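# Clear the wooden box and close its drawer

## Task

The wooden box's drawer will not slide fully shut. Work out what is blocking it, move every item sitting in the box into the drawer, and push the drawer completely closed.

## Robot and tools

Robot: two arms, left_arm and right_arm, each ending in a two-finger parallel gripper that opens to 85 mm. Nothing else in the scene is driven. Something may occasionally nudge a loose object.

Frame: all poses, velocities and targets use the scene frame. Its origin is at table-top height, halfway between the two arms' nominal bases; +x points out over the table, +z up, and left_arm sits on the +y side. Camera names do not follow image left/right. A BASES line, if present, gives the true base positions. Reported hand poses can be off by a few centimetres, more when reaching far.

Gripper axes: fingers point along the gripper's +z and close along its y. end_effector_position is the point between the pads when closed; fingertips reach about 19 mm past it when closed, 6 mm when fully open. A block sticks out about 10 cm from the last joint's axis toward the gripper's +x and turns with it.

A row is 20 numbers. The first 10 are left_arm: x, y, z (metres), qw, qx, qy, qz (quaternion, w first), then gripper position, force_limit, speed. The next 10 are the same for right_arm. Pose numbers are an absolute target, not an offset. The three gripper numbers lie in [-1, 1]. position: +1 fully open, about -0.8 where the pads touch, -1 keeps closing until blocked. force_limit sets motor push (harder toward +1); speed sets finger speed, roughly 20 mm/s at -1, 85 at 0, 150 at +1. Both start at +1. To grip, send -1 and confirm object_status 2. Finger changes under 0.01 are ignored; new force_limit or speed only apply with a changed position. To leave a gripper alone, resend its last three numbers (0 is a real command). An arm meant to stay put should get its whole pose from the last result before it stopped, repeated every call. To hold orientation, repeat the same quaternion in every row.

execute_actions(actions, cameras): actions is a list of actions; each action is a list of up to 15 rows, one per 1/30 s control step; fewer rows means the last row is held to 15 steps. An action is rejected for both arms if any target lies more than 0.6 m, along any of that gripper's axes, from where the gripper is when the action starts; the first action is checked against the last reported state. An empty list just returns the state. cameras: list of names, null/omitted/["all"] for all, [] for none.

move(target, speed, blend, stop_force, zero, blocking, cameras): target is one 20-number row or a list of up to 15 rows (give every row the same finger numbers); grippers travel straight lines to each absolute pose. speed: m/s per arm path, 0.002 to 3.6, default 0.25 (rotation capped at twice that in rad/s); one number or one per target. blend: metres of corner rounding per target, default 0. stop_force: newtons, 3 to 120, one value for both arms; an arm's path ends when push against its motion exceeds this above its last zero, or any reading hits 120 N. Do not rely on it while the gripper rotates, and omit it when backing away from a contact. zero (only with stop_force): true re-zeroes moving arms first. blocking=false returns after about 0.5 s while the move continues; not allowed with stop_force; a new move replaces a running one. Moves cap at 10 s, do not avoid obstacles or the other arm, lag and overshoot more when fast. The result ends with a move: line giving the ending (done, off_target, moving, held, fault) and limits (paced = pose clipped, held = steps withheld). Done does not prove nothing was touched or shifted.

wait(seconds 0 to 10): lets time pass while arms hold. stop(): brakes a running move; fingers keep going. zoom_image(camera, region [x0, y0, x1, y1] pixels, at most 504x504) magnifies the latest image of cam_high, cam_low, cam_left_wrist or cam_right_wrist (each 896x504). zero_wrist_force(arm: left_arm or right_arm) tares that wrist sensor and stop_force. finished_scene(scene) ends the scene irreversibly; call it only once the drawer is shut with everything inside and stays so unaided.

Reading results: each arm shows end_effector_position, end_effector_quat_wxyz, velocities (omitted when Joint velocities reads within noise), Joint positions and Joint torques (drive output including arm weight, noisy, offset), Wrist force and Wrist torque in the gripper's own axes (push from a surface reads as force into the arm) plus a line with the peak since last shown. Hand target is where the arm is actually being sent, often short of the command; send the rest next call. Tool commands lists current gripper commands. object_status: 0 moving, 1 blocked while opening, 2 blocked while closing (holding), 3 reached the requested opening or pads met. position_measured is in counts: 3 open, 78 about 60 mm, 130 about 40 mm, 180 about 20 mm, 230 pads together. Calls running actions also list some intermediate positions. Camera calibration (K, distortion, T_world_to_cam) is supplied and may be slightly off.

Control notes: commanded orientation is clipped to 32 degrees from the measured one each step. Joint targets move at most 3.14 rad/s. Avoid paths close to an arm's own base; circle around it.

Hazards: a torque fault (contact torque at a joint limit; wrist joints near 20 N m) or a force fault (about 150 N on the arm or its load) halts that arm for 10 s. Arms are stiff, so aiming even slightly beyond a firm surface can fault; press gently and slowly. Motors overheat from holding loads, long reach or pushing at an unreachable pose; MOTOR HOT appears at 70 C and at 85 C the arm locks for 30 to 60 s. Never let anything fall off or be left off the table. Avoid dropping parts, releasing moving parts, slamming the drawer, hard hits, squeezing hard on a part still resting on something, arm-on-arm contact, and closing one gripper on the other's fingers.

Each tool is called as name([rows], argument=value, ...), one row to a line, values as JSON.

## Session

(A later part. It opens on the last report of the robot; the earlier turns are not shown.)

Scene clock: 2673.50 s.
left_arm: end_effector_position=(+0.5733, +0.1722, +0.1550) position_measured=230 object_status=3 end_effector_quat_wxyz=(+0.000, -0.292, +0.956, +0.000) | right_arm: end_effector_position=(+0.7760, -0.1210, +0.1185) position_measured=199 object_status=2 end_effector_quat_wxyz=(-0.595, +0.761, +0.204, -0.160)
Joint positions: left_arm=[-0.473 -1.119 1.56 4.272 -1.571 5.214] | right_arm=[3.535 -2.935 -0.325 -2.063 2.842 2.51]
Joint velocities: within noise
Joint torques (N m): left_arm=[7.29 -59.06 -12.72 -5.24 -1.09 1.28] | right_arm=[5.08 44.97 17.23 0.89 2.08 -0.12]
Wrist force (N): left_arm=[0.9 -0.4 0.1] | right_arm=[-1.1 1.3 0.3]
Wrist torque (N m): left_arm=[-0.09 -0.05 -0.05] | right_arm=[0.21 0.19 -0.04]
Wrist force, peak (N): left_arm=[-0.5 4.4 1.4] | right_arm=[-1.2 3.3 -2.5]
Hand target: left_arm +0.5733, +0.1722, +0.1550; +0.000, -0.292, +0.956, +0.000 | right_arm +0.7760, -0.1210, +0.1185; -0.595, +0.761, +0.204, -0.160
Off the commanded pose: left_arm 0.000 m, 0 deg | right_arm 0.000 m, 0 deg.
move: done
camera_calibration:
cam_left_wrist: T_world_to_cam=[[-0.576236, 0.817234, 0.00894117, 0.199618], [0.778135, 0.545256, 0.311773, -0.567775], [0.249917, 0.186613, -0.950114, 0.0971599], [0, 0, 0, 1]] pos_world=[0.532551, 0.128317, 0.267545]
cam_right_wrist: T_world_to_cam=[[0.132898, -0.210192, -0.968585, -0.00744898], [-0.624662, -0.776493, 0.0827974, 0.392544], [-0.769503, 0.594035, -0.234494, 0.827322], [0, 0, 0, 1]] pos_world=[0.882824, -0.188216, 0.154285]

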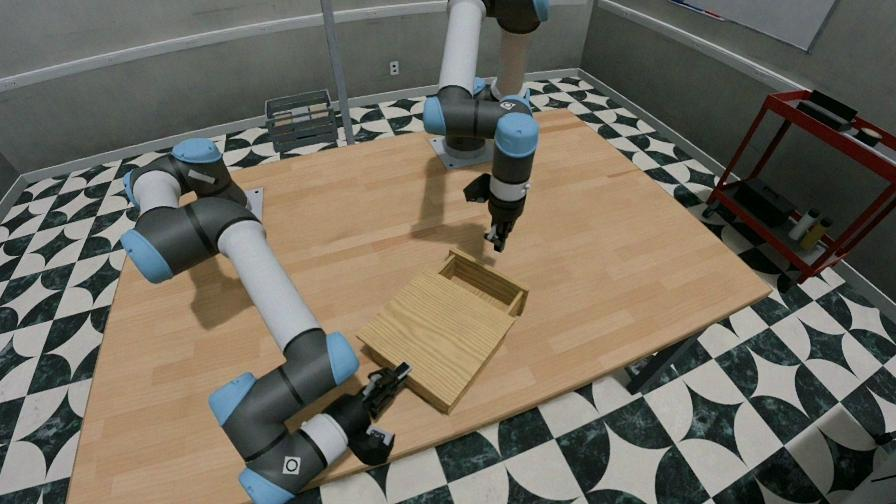

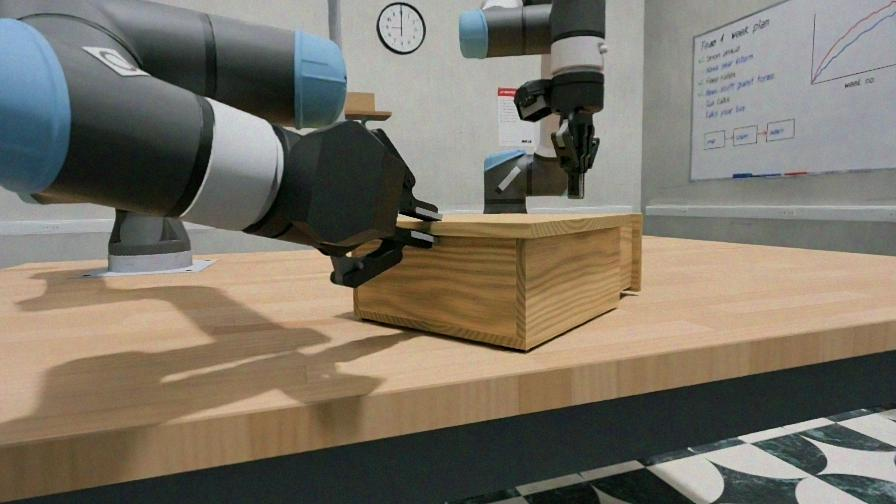

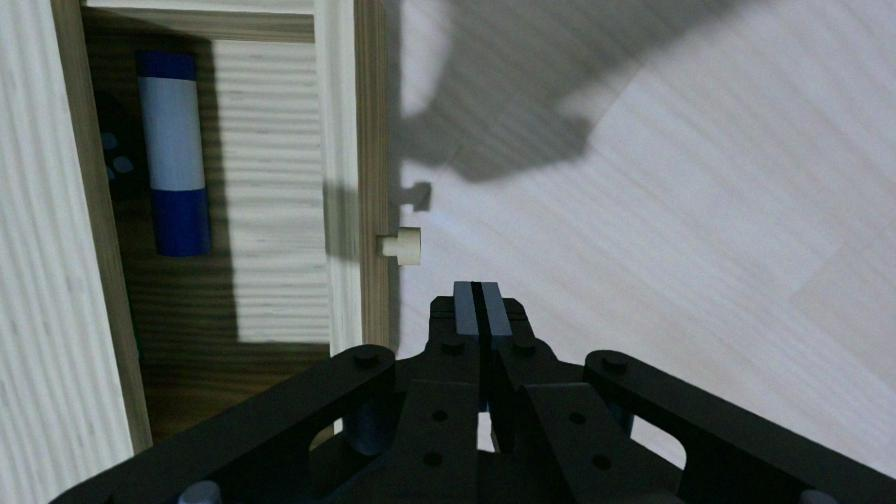

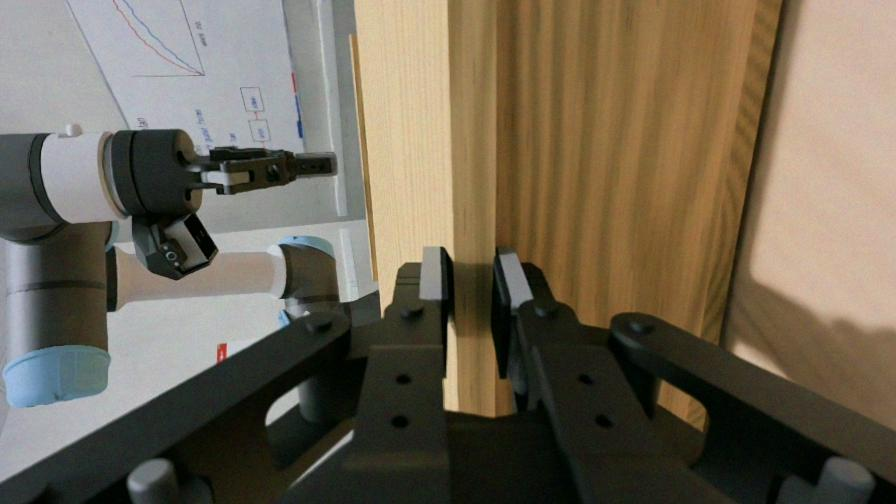

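move([
  [0.5813,0.1776,0.155,0,0.2924,-0.9563,0,-1,-1,-1,0.776,-0.121,0.1185,0.5946,-0.7607,-0.2043,0.1596,-1,0,-1],
  [0.5799,0.1797,0.060,0,0.2924,-0.9563,0,-1,-1,-1,0.776,-0.121,0.1185,0.5946,-0.7607,-0.2043,0.1596,-1,0,-1],
], speed=0.08, stop_force=6, cameras=["cam_high"])

zoom_image(camera="cam_high", region=[400, 200, 560, 360])

move(target=[0.6358,0.0968,0.060,0,0.2924,-0.9563,0,-1,-1,-1,0.776,-0.121,0.1185,0.5946,-0.7607,-0.2043,0.1596,-1,0,-1], speed=0.025, stop_force=9)

zoom_image(camera="cam_high", region=[400, 200, 560, 360])

Scene clock: 2692.83 s.
left_arm: end_effector_position=(+0.5798, +0.1796, +0.0722) position_measured=230 object_status=3 end_effector_quat_wxyz=(+0.000, -0.292, +0.956, +0.000) | right_arm: end_effector_position=(+0.7760, -0.1210, +0.1185) position_measured=199 object_status=2 end_effector_quat_wxyz=(-0.595, +0.761, +0.204, -0.160)
Joint positions: left_arm=[-0.458 -1.012 1.631 4.093 -1.571 5.229] | right_arm=[3.535 -2.935 -0.325 -2.063 2.842 2.51]
Joint velocities: within noise
Joint torques (N m): left_arm=[-4.37 -61.99 -29.21 -0.28 1.43 -0.59] | right_arm=[5.06 44.66 18.57 1.04 2.23 -0.18]
Wrist force (N): left_arm=[0.4 -0.5 0.0] | right_arm=[-0.3 1.4 -1.8]
Wrist torque (N m): left_arm=[-0.13 0.03 -0.06] | right_arm=[0.21 0.21 -0.03]
Wrist force, peak (N): left_arm=[6.2 15.0 -46.7] | right_arm=[-12.2 -12.3 -2.3]
Hand target: left_arm +0.5798, +0.1796, +0.0722; +0.000, -0.292, +0.956, +0.000 | right_arm +0.7760, -0.1210, +0.1185; -0.595, +0.761, +0.204, -0.160
Off the commanded pose: left_arm 0.012 m, 0 deg | right_arm 0.000 m, 0 deg.
move: contact (left_arm); path passed 1 of 2 targets
Images, in order (width x height): cam_high 896x504.

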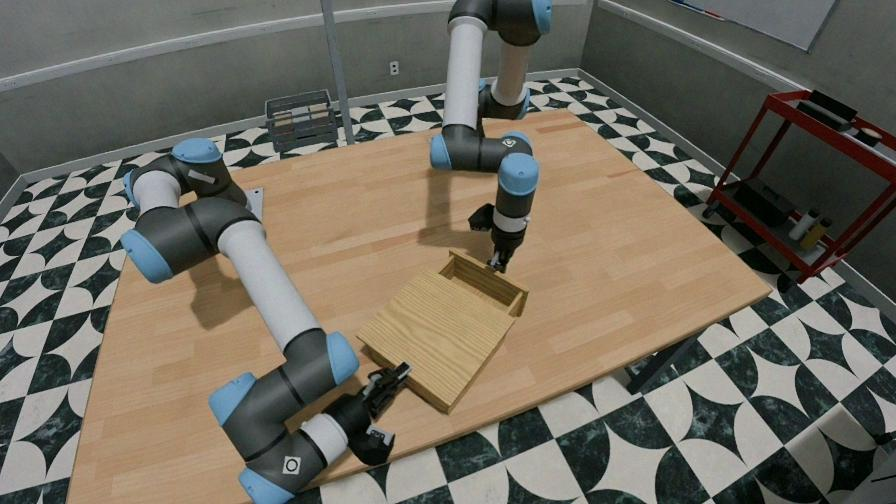

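Scaled by 3.150 from the camera's 896x504 image, which has a finer 1280x720 frame.

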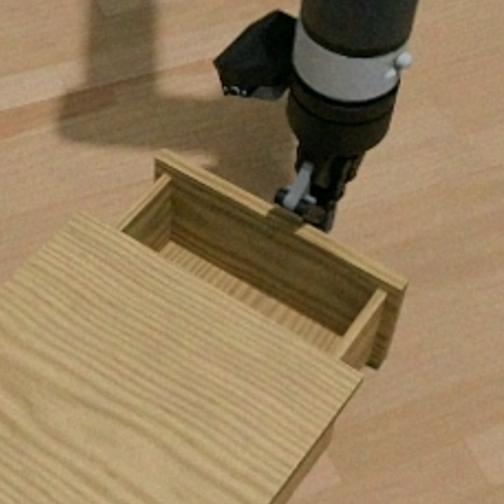

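Scene clock: 2694.93 s.
left_arm: end_effector_position=(+0.5912, +0.1627, +0.0698) position_measured=230 object_status=3 end_effector_quat_wxyz=(+0.000, -0.292, +0.956, +0.000) | right_arm: end_effector_position=(+0.7760, -0.1210, +0.1185) position_measured=199 object_status=2 end_effector_quat_wxyz=(-0.595, +0.761, +0.204, -0.160)
Joint positions: left_arm=[-0.473 -0.978 1.581 4.109 -1.571 5.214] | right_arm=[3.535 -2.935 -0.325 -2.063 2.842 2.51]
Joint velocities: within noise
Joint torques (N m): left_arm=[5.4 -62.85 -10.36 -5.3 0.84 1.11] | right_arm=[5.26 44.76 19.13 1.12 2.23 -0.2]
Wrist force (N): left_arm=[0.3 0.0 -1.6] | right_arm=[-1.4 0.9 -1.6]
Wrist torque (N m): left_arm=[-0.03 0.02 -0.07] | right_arm=[0.18 0.22 -0.04]
Wrist force, peak (N): left_arm=[1.8 7.8 -16.5] | right_arm=[-1.3 1.3 -1.5]
Hand target: left_arm +0.5912, +0.1627, +0.0698; +0.000, -0.292, +0.956, +0.000 | right_arm +0.7760, -0.1210, +0.1185; -0.595, +0.761, +0.204, -0.160
Off the commanded pose: left_arm 0.080 m, 0 deg | right_arm 0.000 m, 0 deg.
move: contact (left_arm)
camera_calibration:
cam_left_wrist: T_world_to_cam=[[-0.576285, 0.817198, 0.00912714, 0.218455], [0.778168, 0.545281, 0.311647, -0.549958], [0.249701, 0.1867, -0.950154, 0.0136242], [0, 0, 0, 1]] pos_world=[0.55045, 0.118817, 0.182344]
cam_right_wrist: T_world_to_cam=[[0.132898, -0.210192, -0.968585, -0.00744898], [-0.624662, -0.776493, 0.0827974, 0.392544], [-0.769503, 0.594035, -0.234494, 0.827322], [0, 0, 0, 1]] pos_world=[0.882824, -0.188216, 0.154285]

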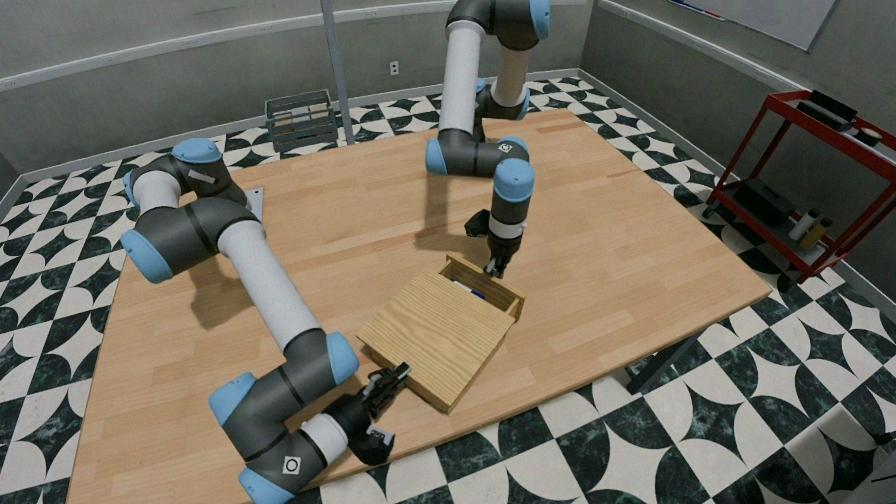

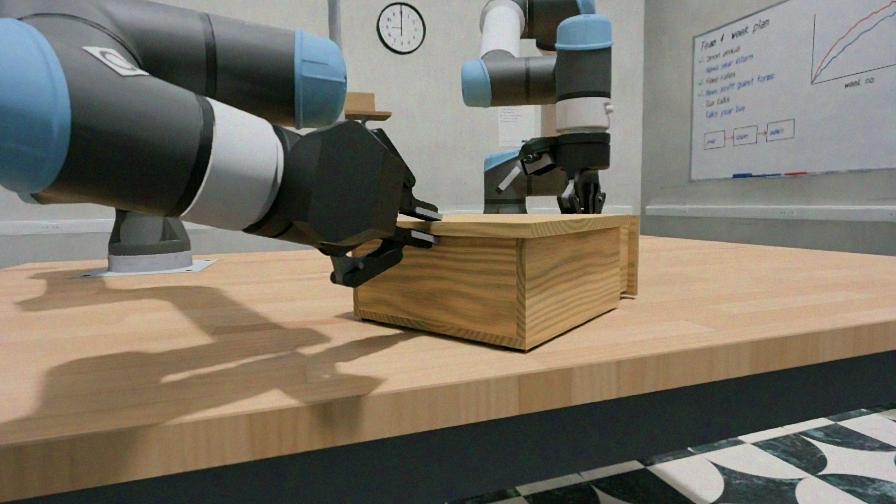

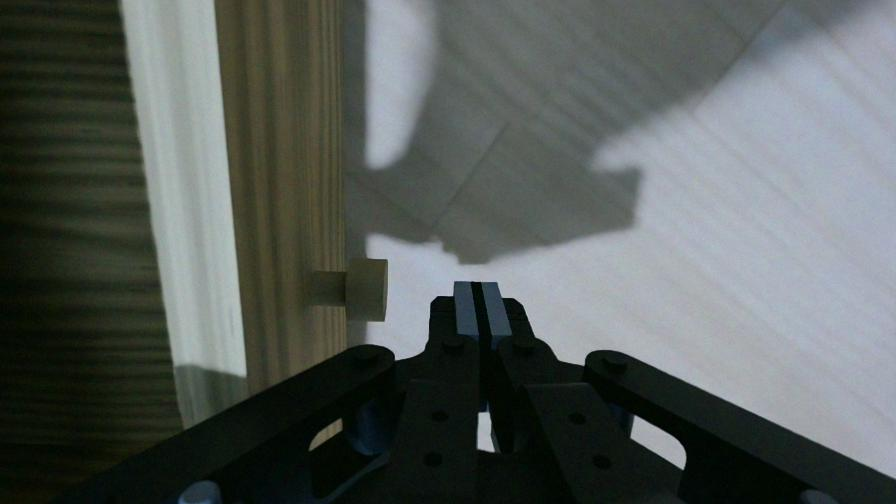

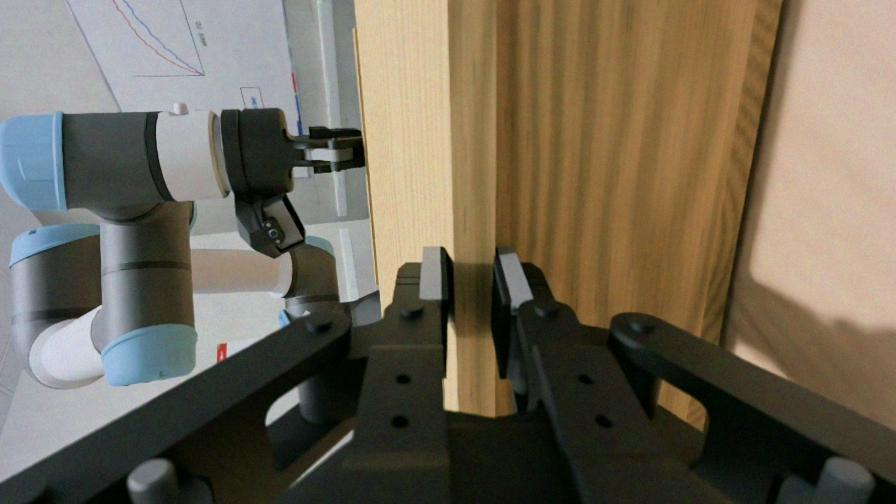

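Scaled by 3.150 from the camera's 896x504 image, which has a finer 1280x720 frame.

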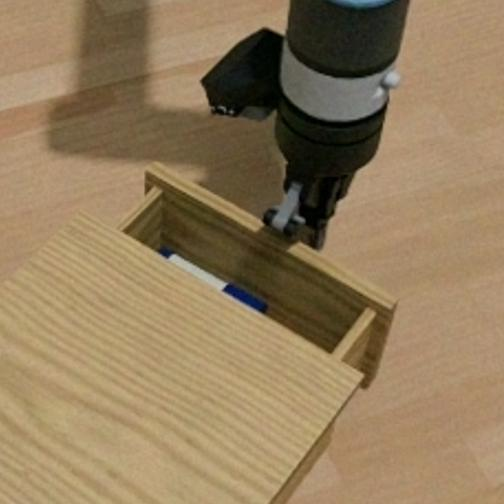

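move([
  [0.5912,0.1627,0.080,0,0.2924,-0.9563,0,-1,-1,-1,0.776,-0.121,0.1185,0.5946,-0.7607,-0.2043,0.1596,-1,0,-1],
  [0.5744,0.1876,0.080,0,0.2924,-0.9563,0,-1,-1,-1,0.776,-0.121,0.1185,0.5946,-0.7607,-0.2043,0.1596,-1,0,-1],
], speed=0.06, cameras=[])

move(target=[0.5744,0.1876,0.052,0,0.2924,-0.9563,0,-1,-1,-1,0.776,-0.121,0.1185,0.5946,-0.7607,-0.2043,0.1596,-1,0,-1], speed=0.025, stop_force=5)

Scene clock: 2708.77 s.
left_arm: end_effector_position=(+0.5745, +0.1875, +0.0800) position_measured=230 object_status=3 end_effector_quat_wxyz=(+0.000, -0.292, +0.956, +0.000) end_effector_velocity=(-0.001, +0.001, -0.001) end_effector_angular_velocity=(+0.001, +0.002, +0.000) | right_arm: end_effector_position=(+0.7760, -0.1210, +0.1185) position_measured=199 object_status=2 end_effector_quat_wxyz=(-0.595, +0.761, +0.204, -0.160)
Joint positions: left_arm=[-0.451 -1.036 1.649 4.1 -1.571 5.236] | right_arm=[3.535 -2.935 -0.325 -2.063 2.842 2.51]
Joint velocities: left_arm=[0.001 -0.001 0.005 -0.002 0 0.001] | right_arm=[within noise]
Joint torques (N m): left_arm=[7.46 -61.64 -9.38 -5.75 1.24 1.15] | right_arm=[5.18 44.99 20.55 1.31 2.26 -0.16]
Wrist force (N): left_arm=[0.5 -0.7 -0.1] | right_arm=[-0.3 1.6 -1.4]
Wrist torque (N m): left_arm=[-0.16 0.00 -0.06] | right_arm=[0.19 0.21 -0.05]
Wrist force, peak (N): left_arm=[1.3 -1.4 0.0] | right_arm=[-1.2 1.4 -1.6]
Hand target: left_arm +0.5744, +0.1876, +0.0800; +0.000, -0.292, +0.956, +0.000 | right_arm +0.7760, -0.1210, +0.1185; -0.595, +0.761, +0.204, -0.160
Off the commanded pose: left_arm 0.000 m, 0 deg | right_arm 0.000 m, 0 deg.
move: done
No camera images: "cameras" was empty.

Scene clock: 2710.97 s.
left_arm: end_effector_position=(+0.5744, +0.1876, +0.0520) position_measured=230 object_status=3 end_effector_quat_wxyz=(+0.000, -0.292, +0.956, +0.000) | right_arm: end_effector_position=(+0.7760, -0.1210, +0.1185) position_measured=199 object_status=2 end_effector_quat_wxyz=(-0.595, +0.761, +0.204, -0.160)
Joint positions: left_arm=[-0.451 -0.997 1.671 4.038 -1.571 5.236] | right_arm=[3.535 -2.935 -0.325 -2.063 2.842 2.51]
Joint velocities: within noise
Joint torques (N m): left_arm=[8.5 -20.98 -9.31 -5.3 1.1 1.42] | right_arm=[4.86 45.02 20.99 1.38 2.22 -0.13]
Wrist force (N): left_arm=[0.6 -0.4 -0.2] | right_arm=[-0.3 1.3 -1.2]
Wrist torque (N m): left_arm=[-0.11 0.00 -0.05] | right_arm=[0.20 0.19 -0.05]
Wrist force, peak (N): left_arm=[0.0 -0.6 -0.8] | right_arm=[-0.2 1.9 -1.4]
Hand target: left_arm +0.5744, +0.1876, +0.0520; +0.000, -0.292, +0.956, +0.000 | right_arm +0.7760, -0.1210, +0.1185; -0.595, +0.761, +0.204, -0.160
Off the commanded pose: left_arm 0.000 m, 0 deg | right_arm 0.000 m, 0 deg.
move: done
camera_calibration:
cam_left_wrist: T_world_to_cam=[[-0.576236, 0.817234, 0.00894117, 0.188587], [0.778135, 0.545256, 0.311773, -0.544915], [0.249917, 0.186613, -0.950114, -0.00385058], [0, 0, 0, 1]] pos_world=[0.533651, 0.143717, 0.164545]
cam_right_wrist: T_world_to_cam=[[0.132898, -0.210192, -0.968585, -0.00744898], [-0.624662, -0.776493, 0.0827974, 0.392544], [-0.769503, 0.594035, -0.234494, 0.827322], [0, 0, 0, 1]] pos_world=[0.882824, -0.188216, 0.154285]

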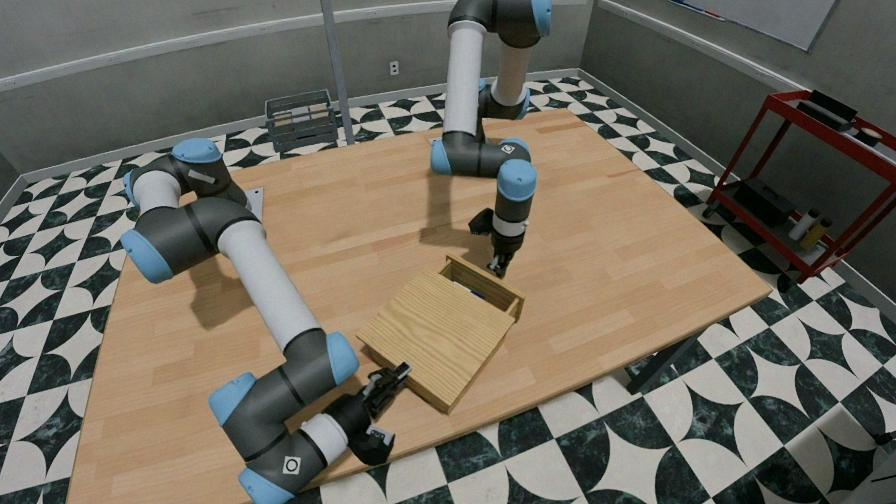

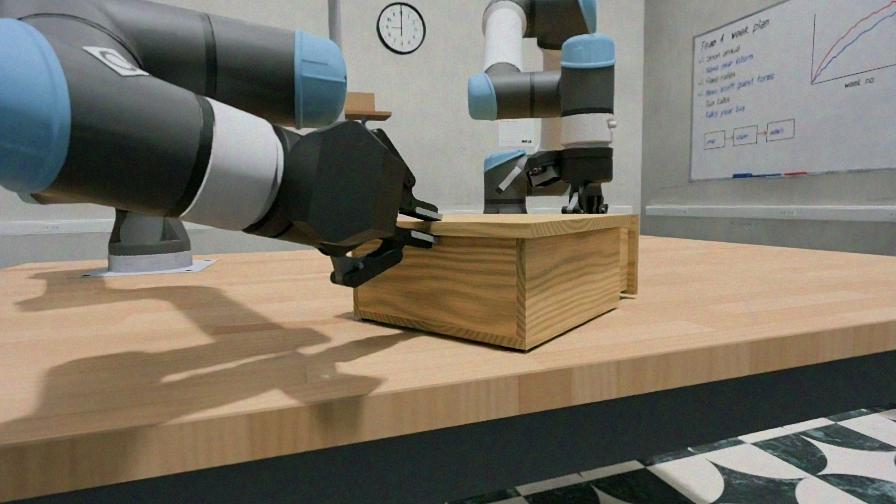

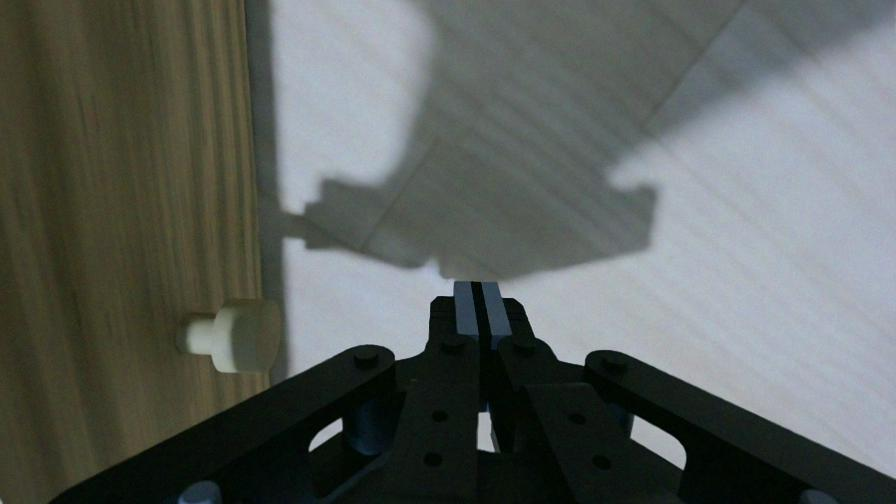

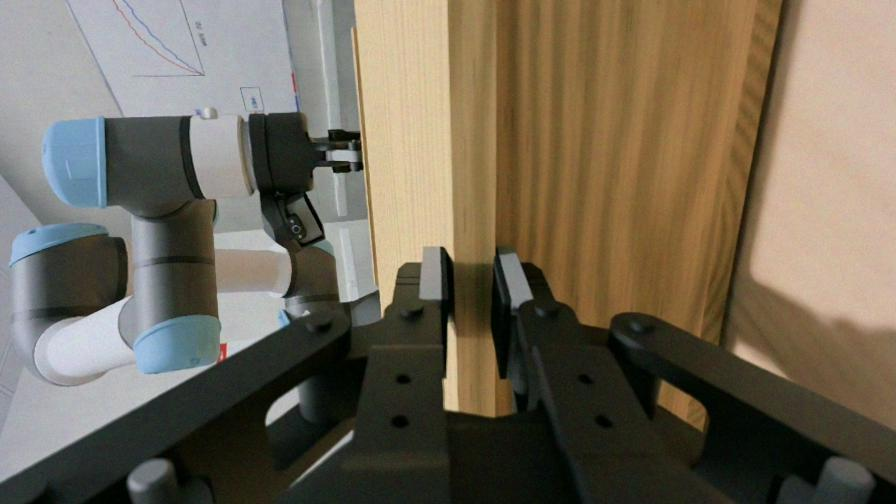

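move(target=[0.6415,0.0881,0.052,0,0.2924,-0.9563,0,-1,-1,-1,0.776,-0.121,0.1185,0.5946,-0.7607,-0.2043,0.1596,-1,0,-1], speed=0.03, stop_force=10)

zoom_image(camera="cam_high", region=[400, 200, 560, 360])

Scene clock: 2720.90 s.
left_arm: end_effector_position=(+0.6160, +0.1258, +0.0520) position_measured=230 object_status=3 end_effector_quat_wxyz=(+0.000, -0.292, +0.956, +0.000) | right_arm: end_effector_position=(+0.7760, -0.1210, +0.1185) position_measured=199 object_status=2 end_effector_quat_wxyz=(-0.595, +0.761, +0.204, -0.160)
Joint positions: left_arm=[-0.504 -0.886 1.472 4.126 -1.571 5.183] | right_arm=[3.535 -2.935 -0.325 -2.063 2.842 2.51]
Joint velocities: within noise
Joint torques (N m): left_arm=[5.05 -61.17 -7.88 -4.56 -0.82 1.03] | right_arm=[5.11 45.42 23.12 1.79 2.49 -0.2]
Wrist force (N): left_arm=[0.0 1.6 -7.7] | right_arm=[-1.2 0.9 -7.1]
Wrist torque (N m): left_arm=[0.49 0.13 -0.10] | right_arm=[0.20 0.19 -0.04]
Wrist force, peak (N): left_arm=[7.3 22.0 -17.0] | right_arm=[0.5 4.1 -8.3]
Hand target: left_arm +0.6160, +0.1258, +0.0520; +0.000, -0.292, +0.956, +0.000 | right_arm +0.7760, -0.1210, +0.1185; -0.595, +0.761, +0.204, -0.160
Off the commanded pose: left_arm 0.045 m, 0 deg | right_arm 0.000 m, 0 deg.
move: contact (left_arm)
camera_calibration:
cam_left_wrist: T_world_to_cam=[[-0.576207, 0.817256, 0.00883147, 0.263203], [0.778096, 0.545227, 0.311921, -0.543612], [0.250104, 0.186603, -0.950067, -0.00283484], [0, 0, 0, 1]] pos_world=[0.575351, 0.0818168, 0.164546]
cam_right_wrist: T_world_to_cam=[[0.132898, -0.210192, -0.968585, -0.00744898], [-0.624662, -0.776493, 0.0827974, 0.392544], [-0.769503, 0.594035, -0.234494, 0.827322], [0, 0, 0, 1]] pos_world=[0.882824, -0.188216, 0.154285]

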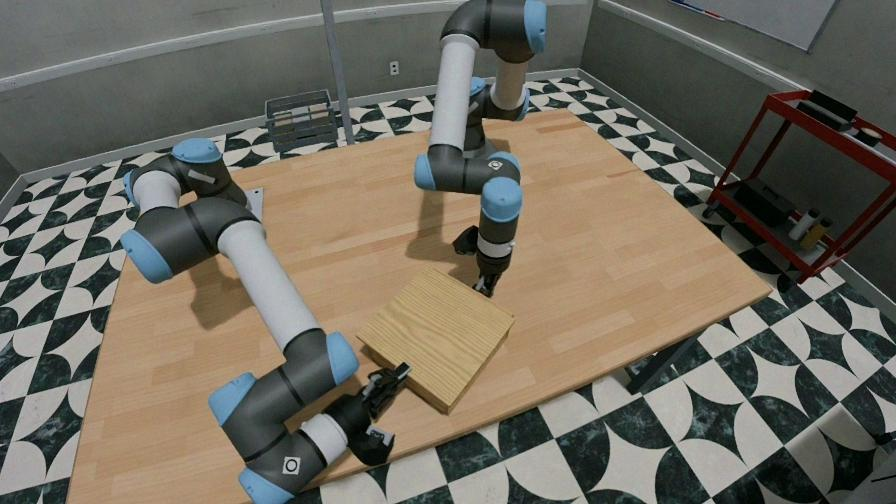

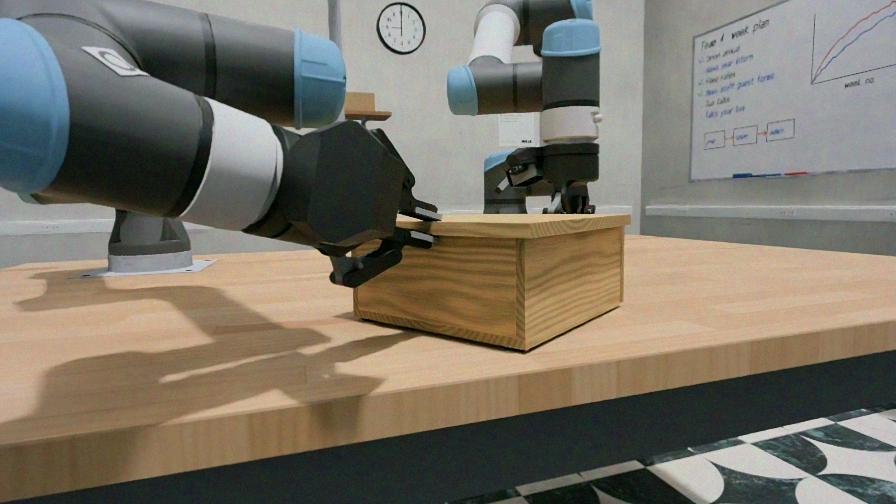

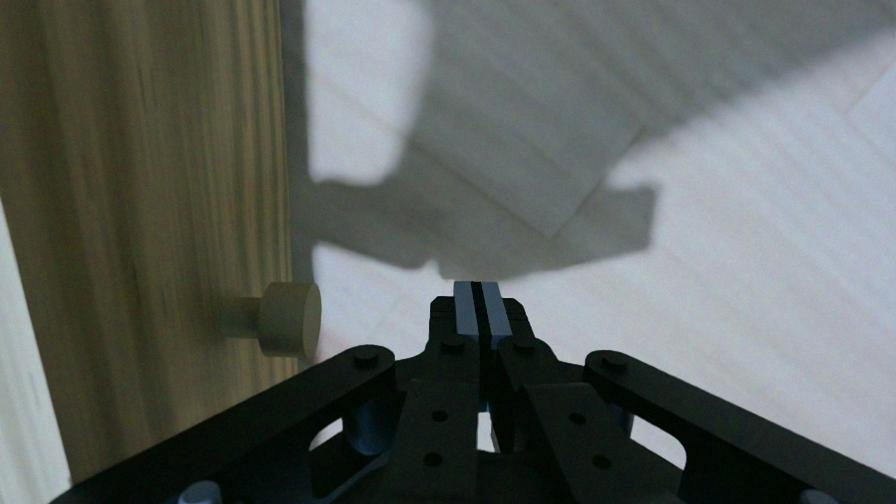

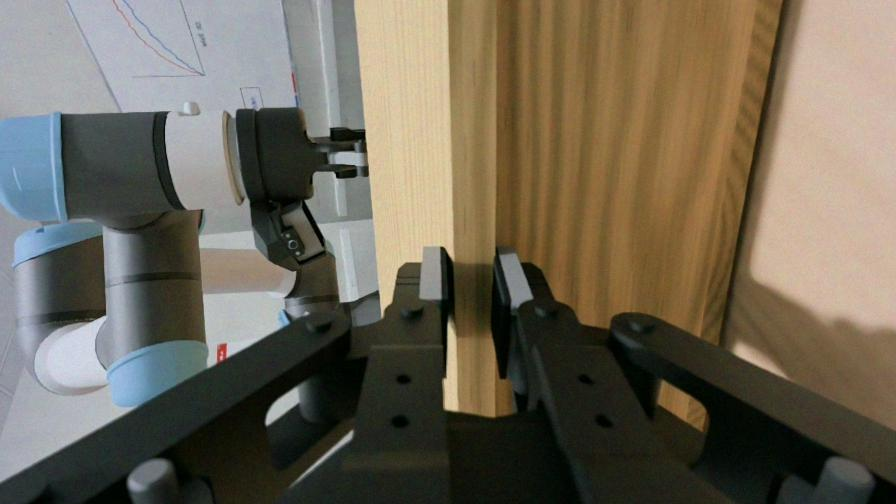

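Scaled by 3.150 from the camera's 896x504 image, which has a finer 1280x720 frame.

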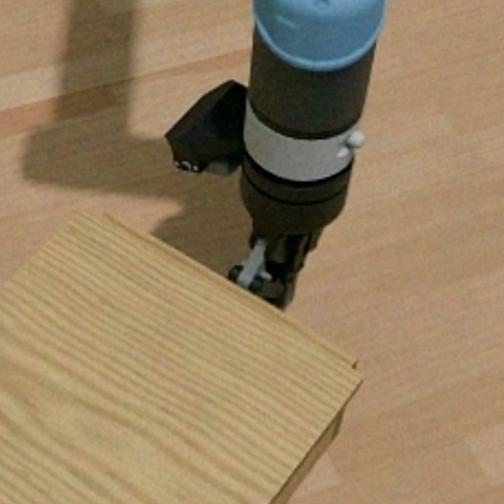

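move([
  [0.5880,0.1672,0.055,0,0.2924,-0.9563,0,-1,-1,-1,0.776,-0.121,0.1185,0.5946,-0.7607,-0.2043,0.1596,-1,0,-1],
  [0.5880,0.1672,0.13,0,0.2924,-0.9563,0,-1,-1,-1,0.776,-0.121,0.1185,0.5946,-0.7607,-0.2043,0.1596,-1,0,-1],
  [0.580,0.178,0.16,0,0.8829,-0.4695,0,-1,-1,-1,0.776,-0.121,0.1185,0.5946,-0.7607,-0.2043,0.1596,-1,0,-1],
], speed=[0.05,0.15,0.3])

zoom_image(camera="cam_high", region=[400, 230, 540, 370])

zoom_image(camera="cam_low", region=[500, 180, 680, 360])

Scene clock: 2745.80 s.
left_arm: end_effector_position=(+0.5800, +0.1780, +0.1600) position_measured=230 object_status=3 end_effector_quat_wxyz=(+0.000, +0.883, -0.470, +0.000) | right_arm: end_effector_position=(+0.7760, -0.1210, +0.1185) position_measured=199 object_status=2 end_effector_quat_wxyz=(-0.595, +0.761, +0.204, -0.160)
Joint positions: left_arm=[-0.46 -1.113 1.537 4.289 -1.571 3.656] | right_arm=[3.535 -2.935 -0.325 -2.063 2.842 2.51]
Joint velocities: within noise
Joint torques (N m): left_arm=[-5.09 -60.09 -30.97 -0.49 1.28 -0.99] | right_arm=[4.03 45.18 25.44 1.94 2.58 -0.39]
Wrist force (N): left_arm=[1.3 -0.6 0.3] | right_arm=[-1.3 1.1 -7.5]
Wrist torque (N m): left_arm=[-0.12 -0.15 -0.03] | right_arm=[0.21 0.18 -0.03]
Wrist force, peak (N): left_arm=[-0.1 1.3 -8.1] | right_arm=[-1.4 0.9 -7.8]
Hand target: left_arm +0.5800, +0.1780, +0.1600; +0.000, +0.883, -0.470, +0.000 | right_arm +0.7760, -0.1210, +0.1185; -0.595, +0.761, +0.204, -0.160
Off the commanded pose: left_arm 0.000 m, 0 deg | right_arm 0.000 m, 0 deg.
move: done
camera_calibration:
cam_left_wrist: T_world_to_cam=[[-0.817533, -0.575812, 0.00896615, 0.586634], [-0.544843, 0.778418, 0.311789, 0.148104], [-0.186511, 0.250012, -0.950109, 0.340995], [0, 0, 0, 1]] pos_world=[0.623886, 0.137251, 0.272545]
cam_right_wrist: T_world_to_cam=[[0.132898, -0.210192, -0.968585, -0.00744898], [-0.624662, -0.776493, 0.0827974, 0.392544], [-0.769503, 0.594035, -0.234494, 0.827322], [0, 0, 0, 1]] pos_world=[0.882824, -0.188216, 0.154285]

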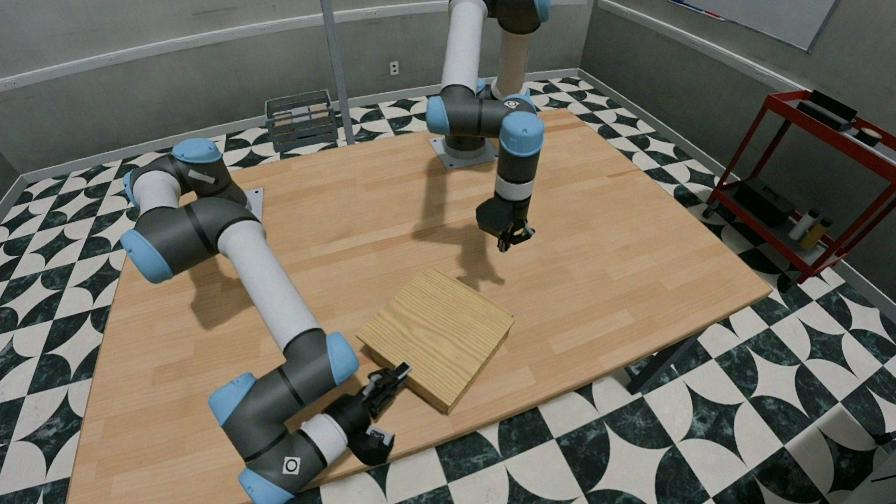

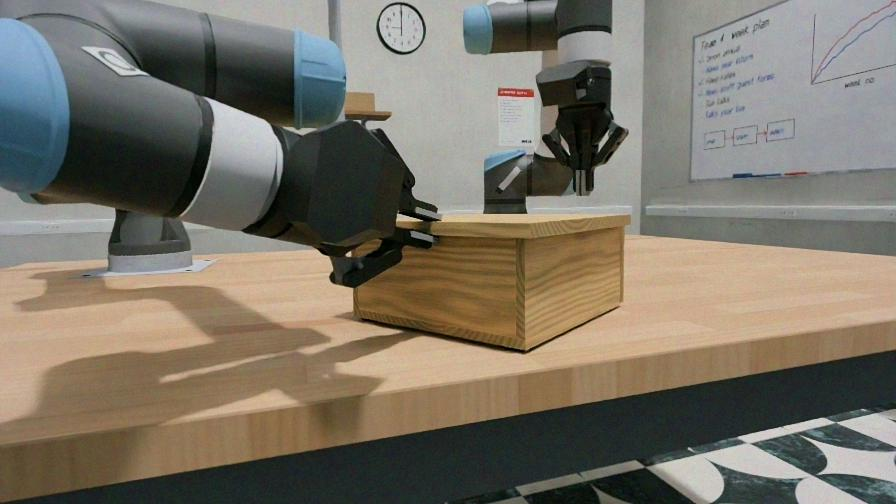

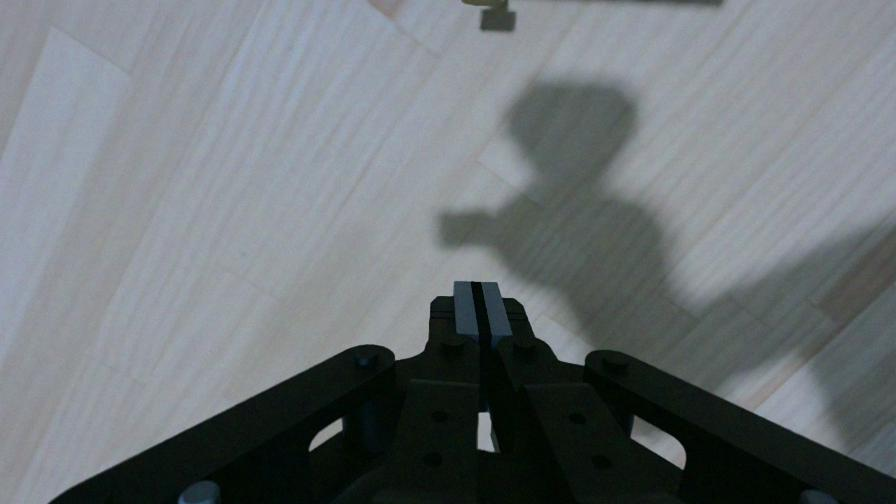

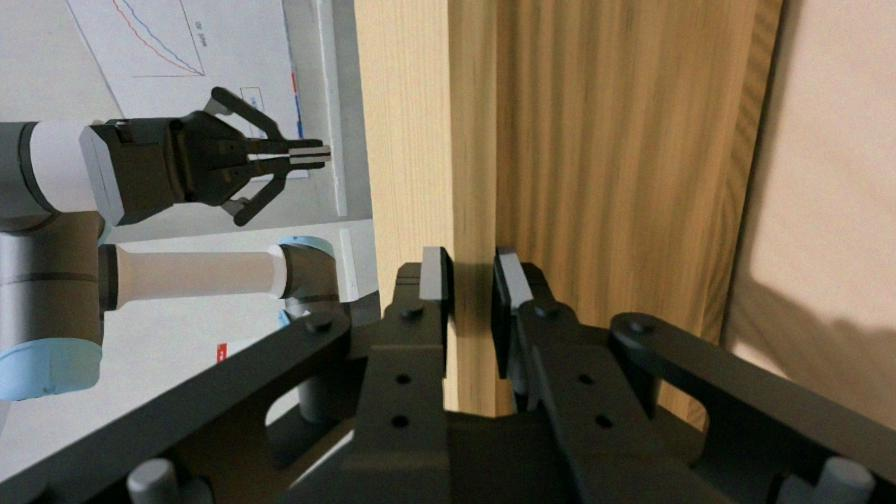

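Scaled by 3.600 from the camera's 896x504 image, which has a finer 1280x720 frame.

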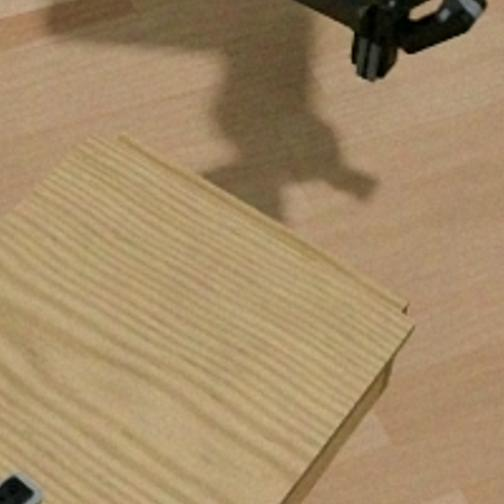

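Scaled by 2.800 from the camera's 896x504 image, which has a finer 1280x720 frame.

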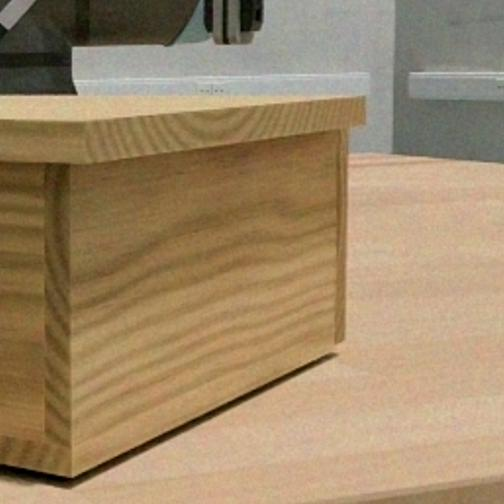

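move([
  [0.6013,0.1401,0.14,0,0.8829,-0.4695,0,-1,-1,-1,0.776,-0.121,0.1185,0.5946,-0.7607,-0.2043,0.1596,-1,0,-1],
  [0.6013,0.1401,0.060,0,0.8829,-0.4695,0,-1,-1,-1,0.776,-0.121,0.1185,0.5946,-0.7607,-0.2043,0.1596,-1,0,-1],
], speed=0.06)

zoom_image(camera="cam_high", region=[400, 230, 540, 370])

Scene clock: 2761.27 s.
left_arm: end_effector_position=(+0.6013, +0.1401, +0.0602) position_measured=230 object_status=3 end_effector_quat_wxyz=(+0.000, +0.883, -0.470, +0.000) | right_arm: end_effector_position=(+0.7760, -0.1210, +0.1185) position_measured=199 object_status=2 end_effector_quat_wxyz=(-0.595, +0.761, +0.204, -0.160)
Joint positions: left_arm=[-0.496 -0.933 1.533 4.113 -1.571 3.62] | right_arm=[3.535 -2.935 -0.325 -2.063 2.842 2.51]
Joint velocities: within noise
Joint torques (N m): left_arm=[-3.86 -23.11 -9.03 -6.06 -0.01 -0.57] | right_arm=[3.32 45.92 26.73 2.17 2.69 -0.61]
Wrist force (N): left_arm=[0.8 -0.4 0.1] | right_arm=[-1.2 1.0 -7.6]
Wrist torque (N m): left_arm=[-0.11 -0.05 -0.06] | right_arm=[0.21 0.16 -0.03]
Wrist force, peak (N): left_arm=[1.7 -0.4 -0.2] | right_arm=[-1.6 1.3 -7.7]
Hand target: left_arm +0.6013, +0.1401, +0.0600; +0.000, +0.883, -0.470, +0.000 | right_arm +0.7760, -0.1210, +0.1185; -0.595, +0.761, +0.204, -0.160
Off the commanded pose: left_arm 0.000 m, 0 deg | right_arm 0.000 m, 0 deg.
move: done
camera_calibration:
cam_left_wrist: T_world_to_cam=[[-0.81731, -0.576128, 0.00898508, 0.583003], [-0.545142, 0.778215, 0.311771, 0.220575], [-0.186612, 0.249916, -0.950115, 0.259603], [0, 0, 0, 1]] pos_world=[0.645184, 0.0993506, 0.172645]
cam_right_wrist: T_world_to_cam=[[0.132898, -0.210192, -0.968585, -0.00744898], [-0.624662, -0.776493, 0.0827974, 0.392544], [-0.769503, 0.594035, -0.234494, 0.827322], [0, 0, 0, 1]] pos_world=[0.882824, -0.188216, 0.154285]

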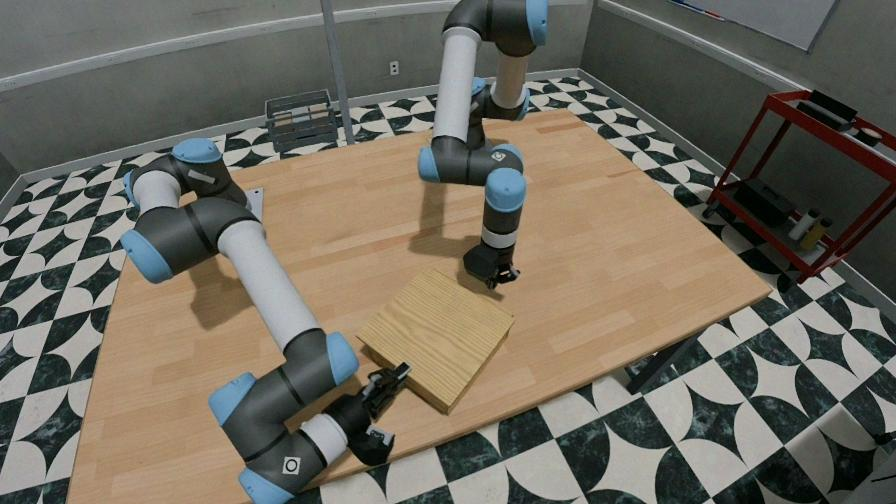

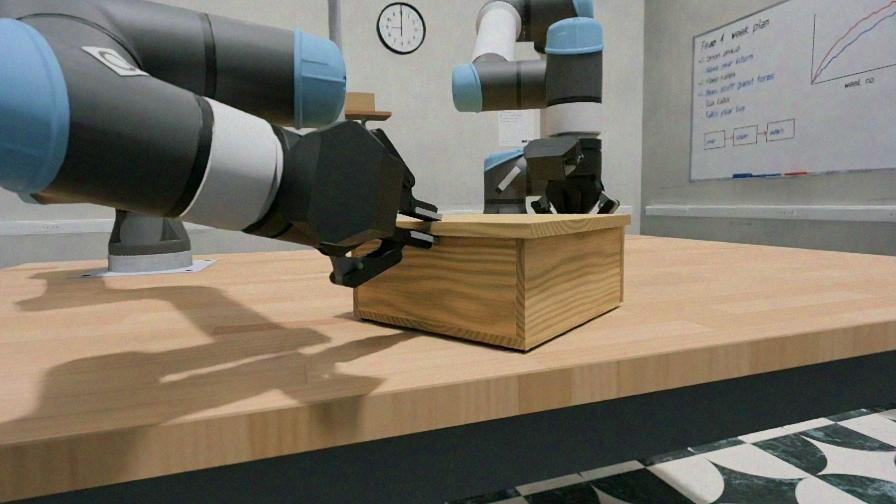

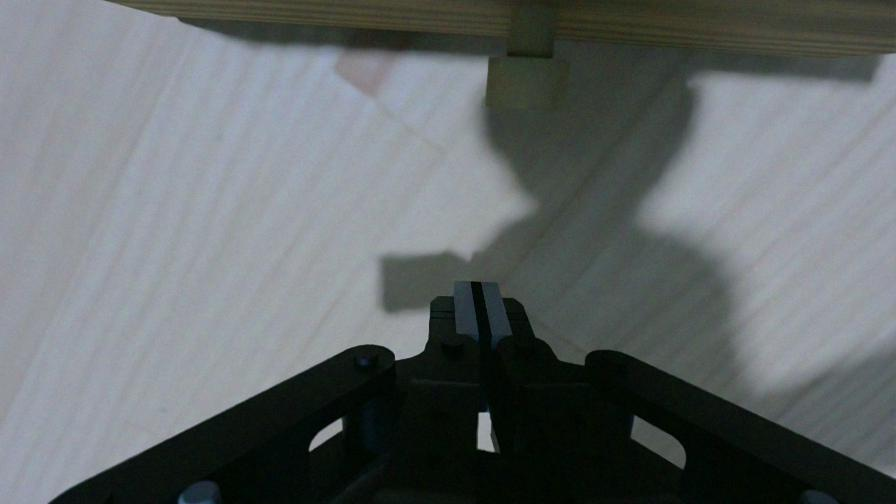

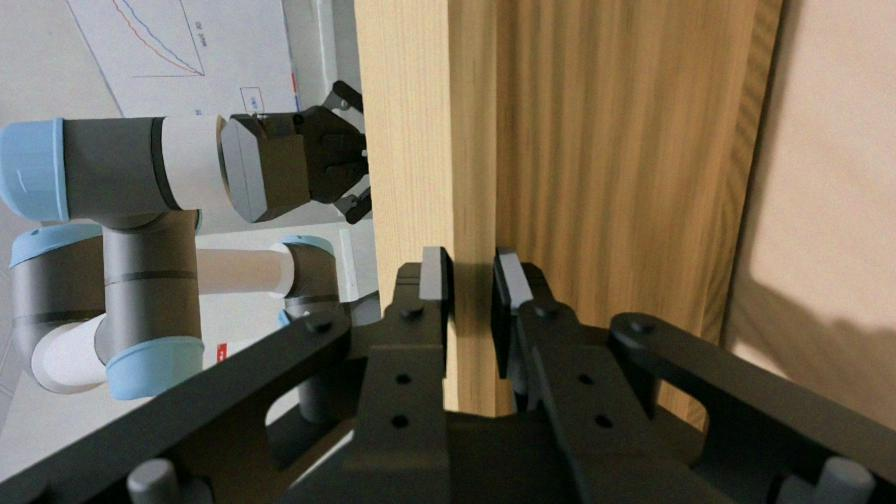

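Scaled by 3.600 from the camera's 896x504 image, which has a finer 1280x720 frame.

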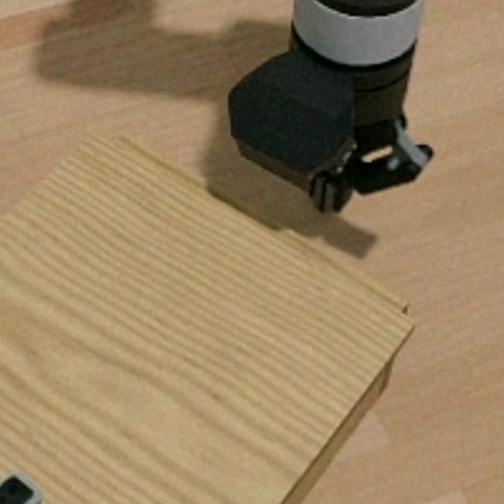

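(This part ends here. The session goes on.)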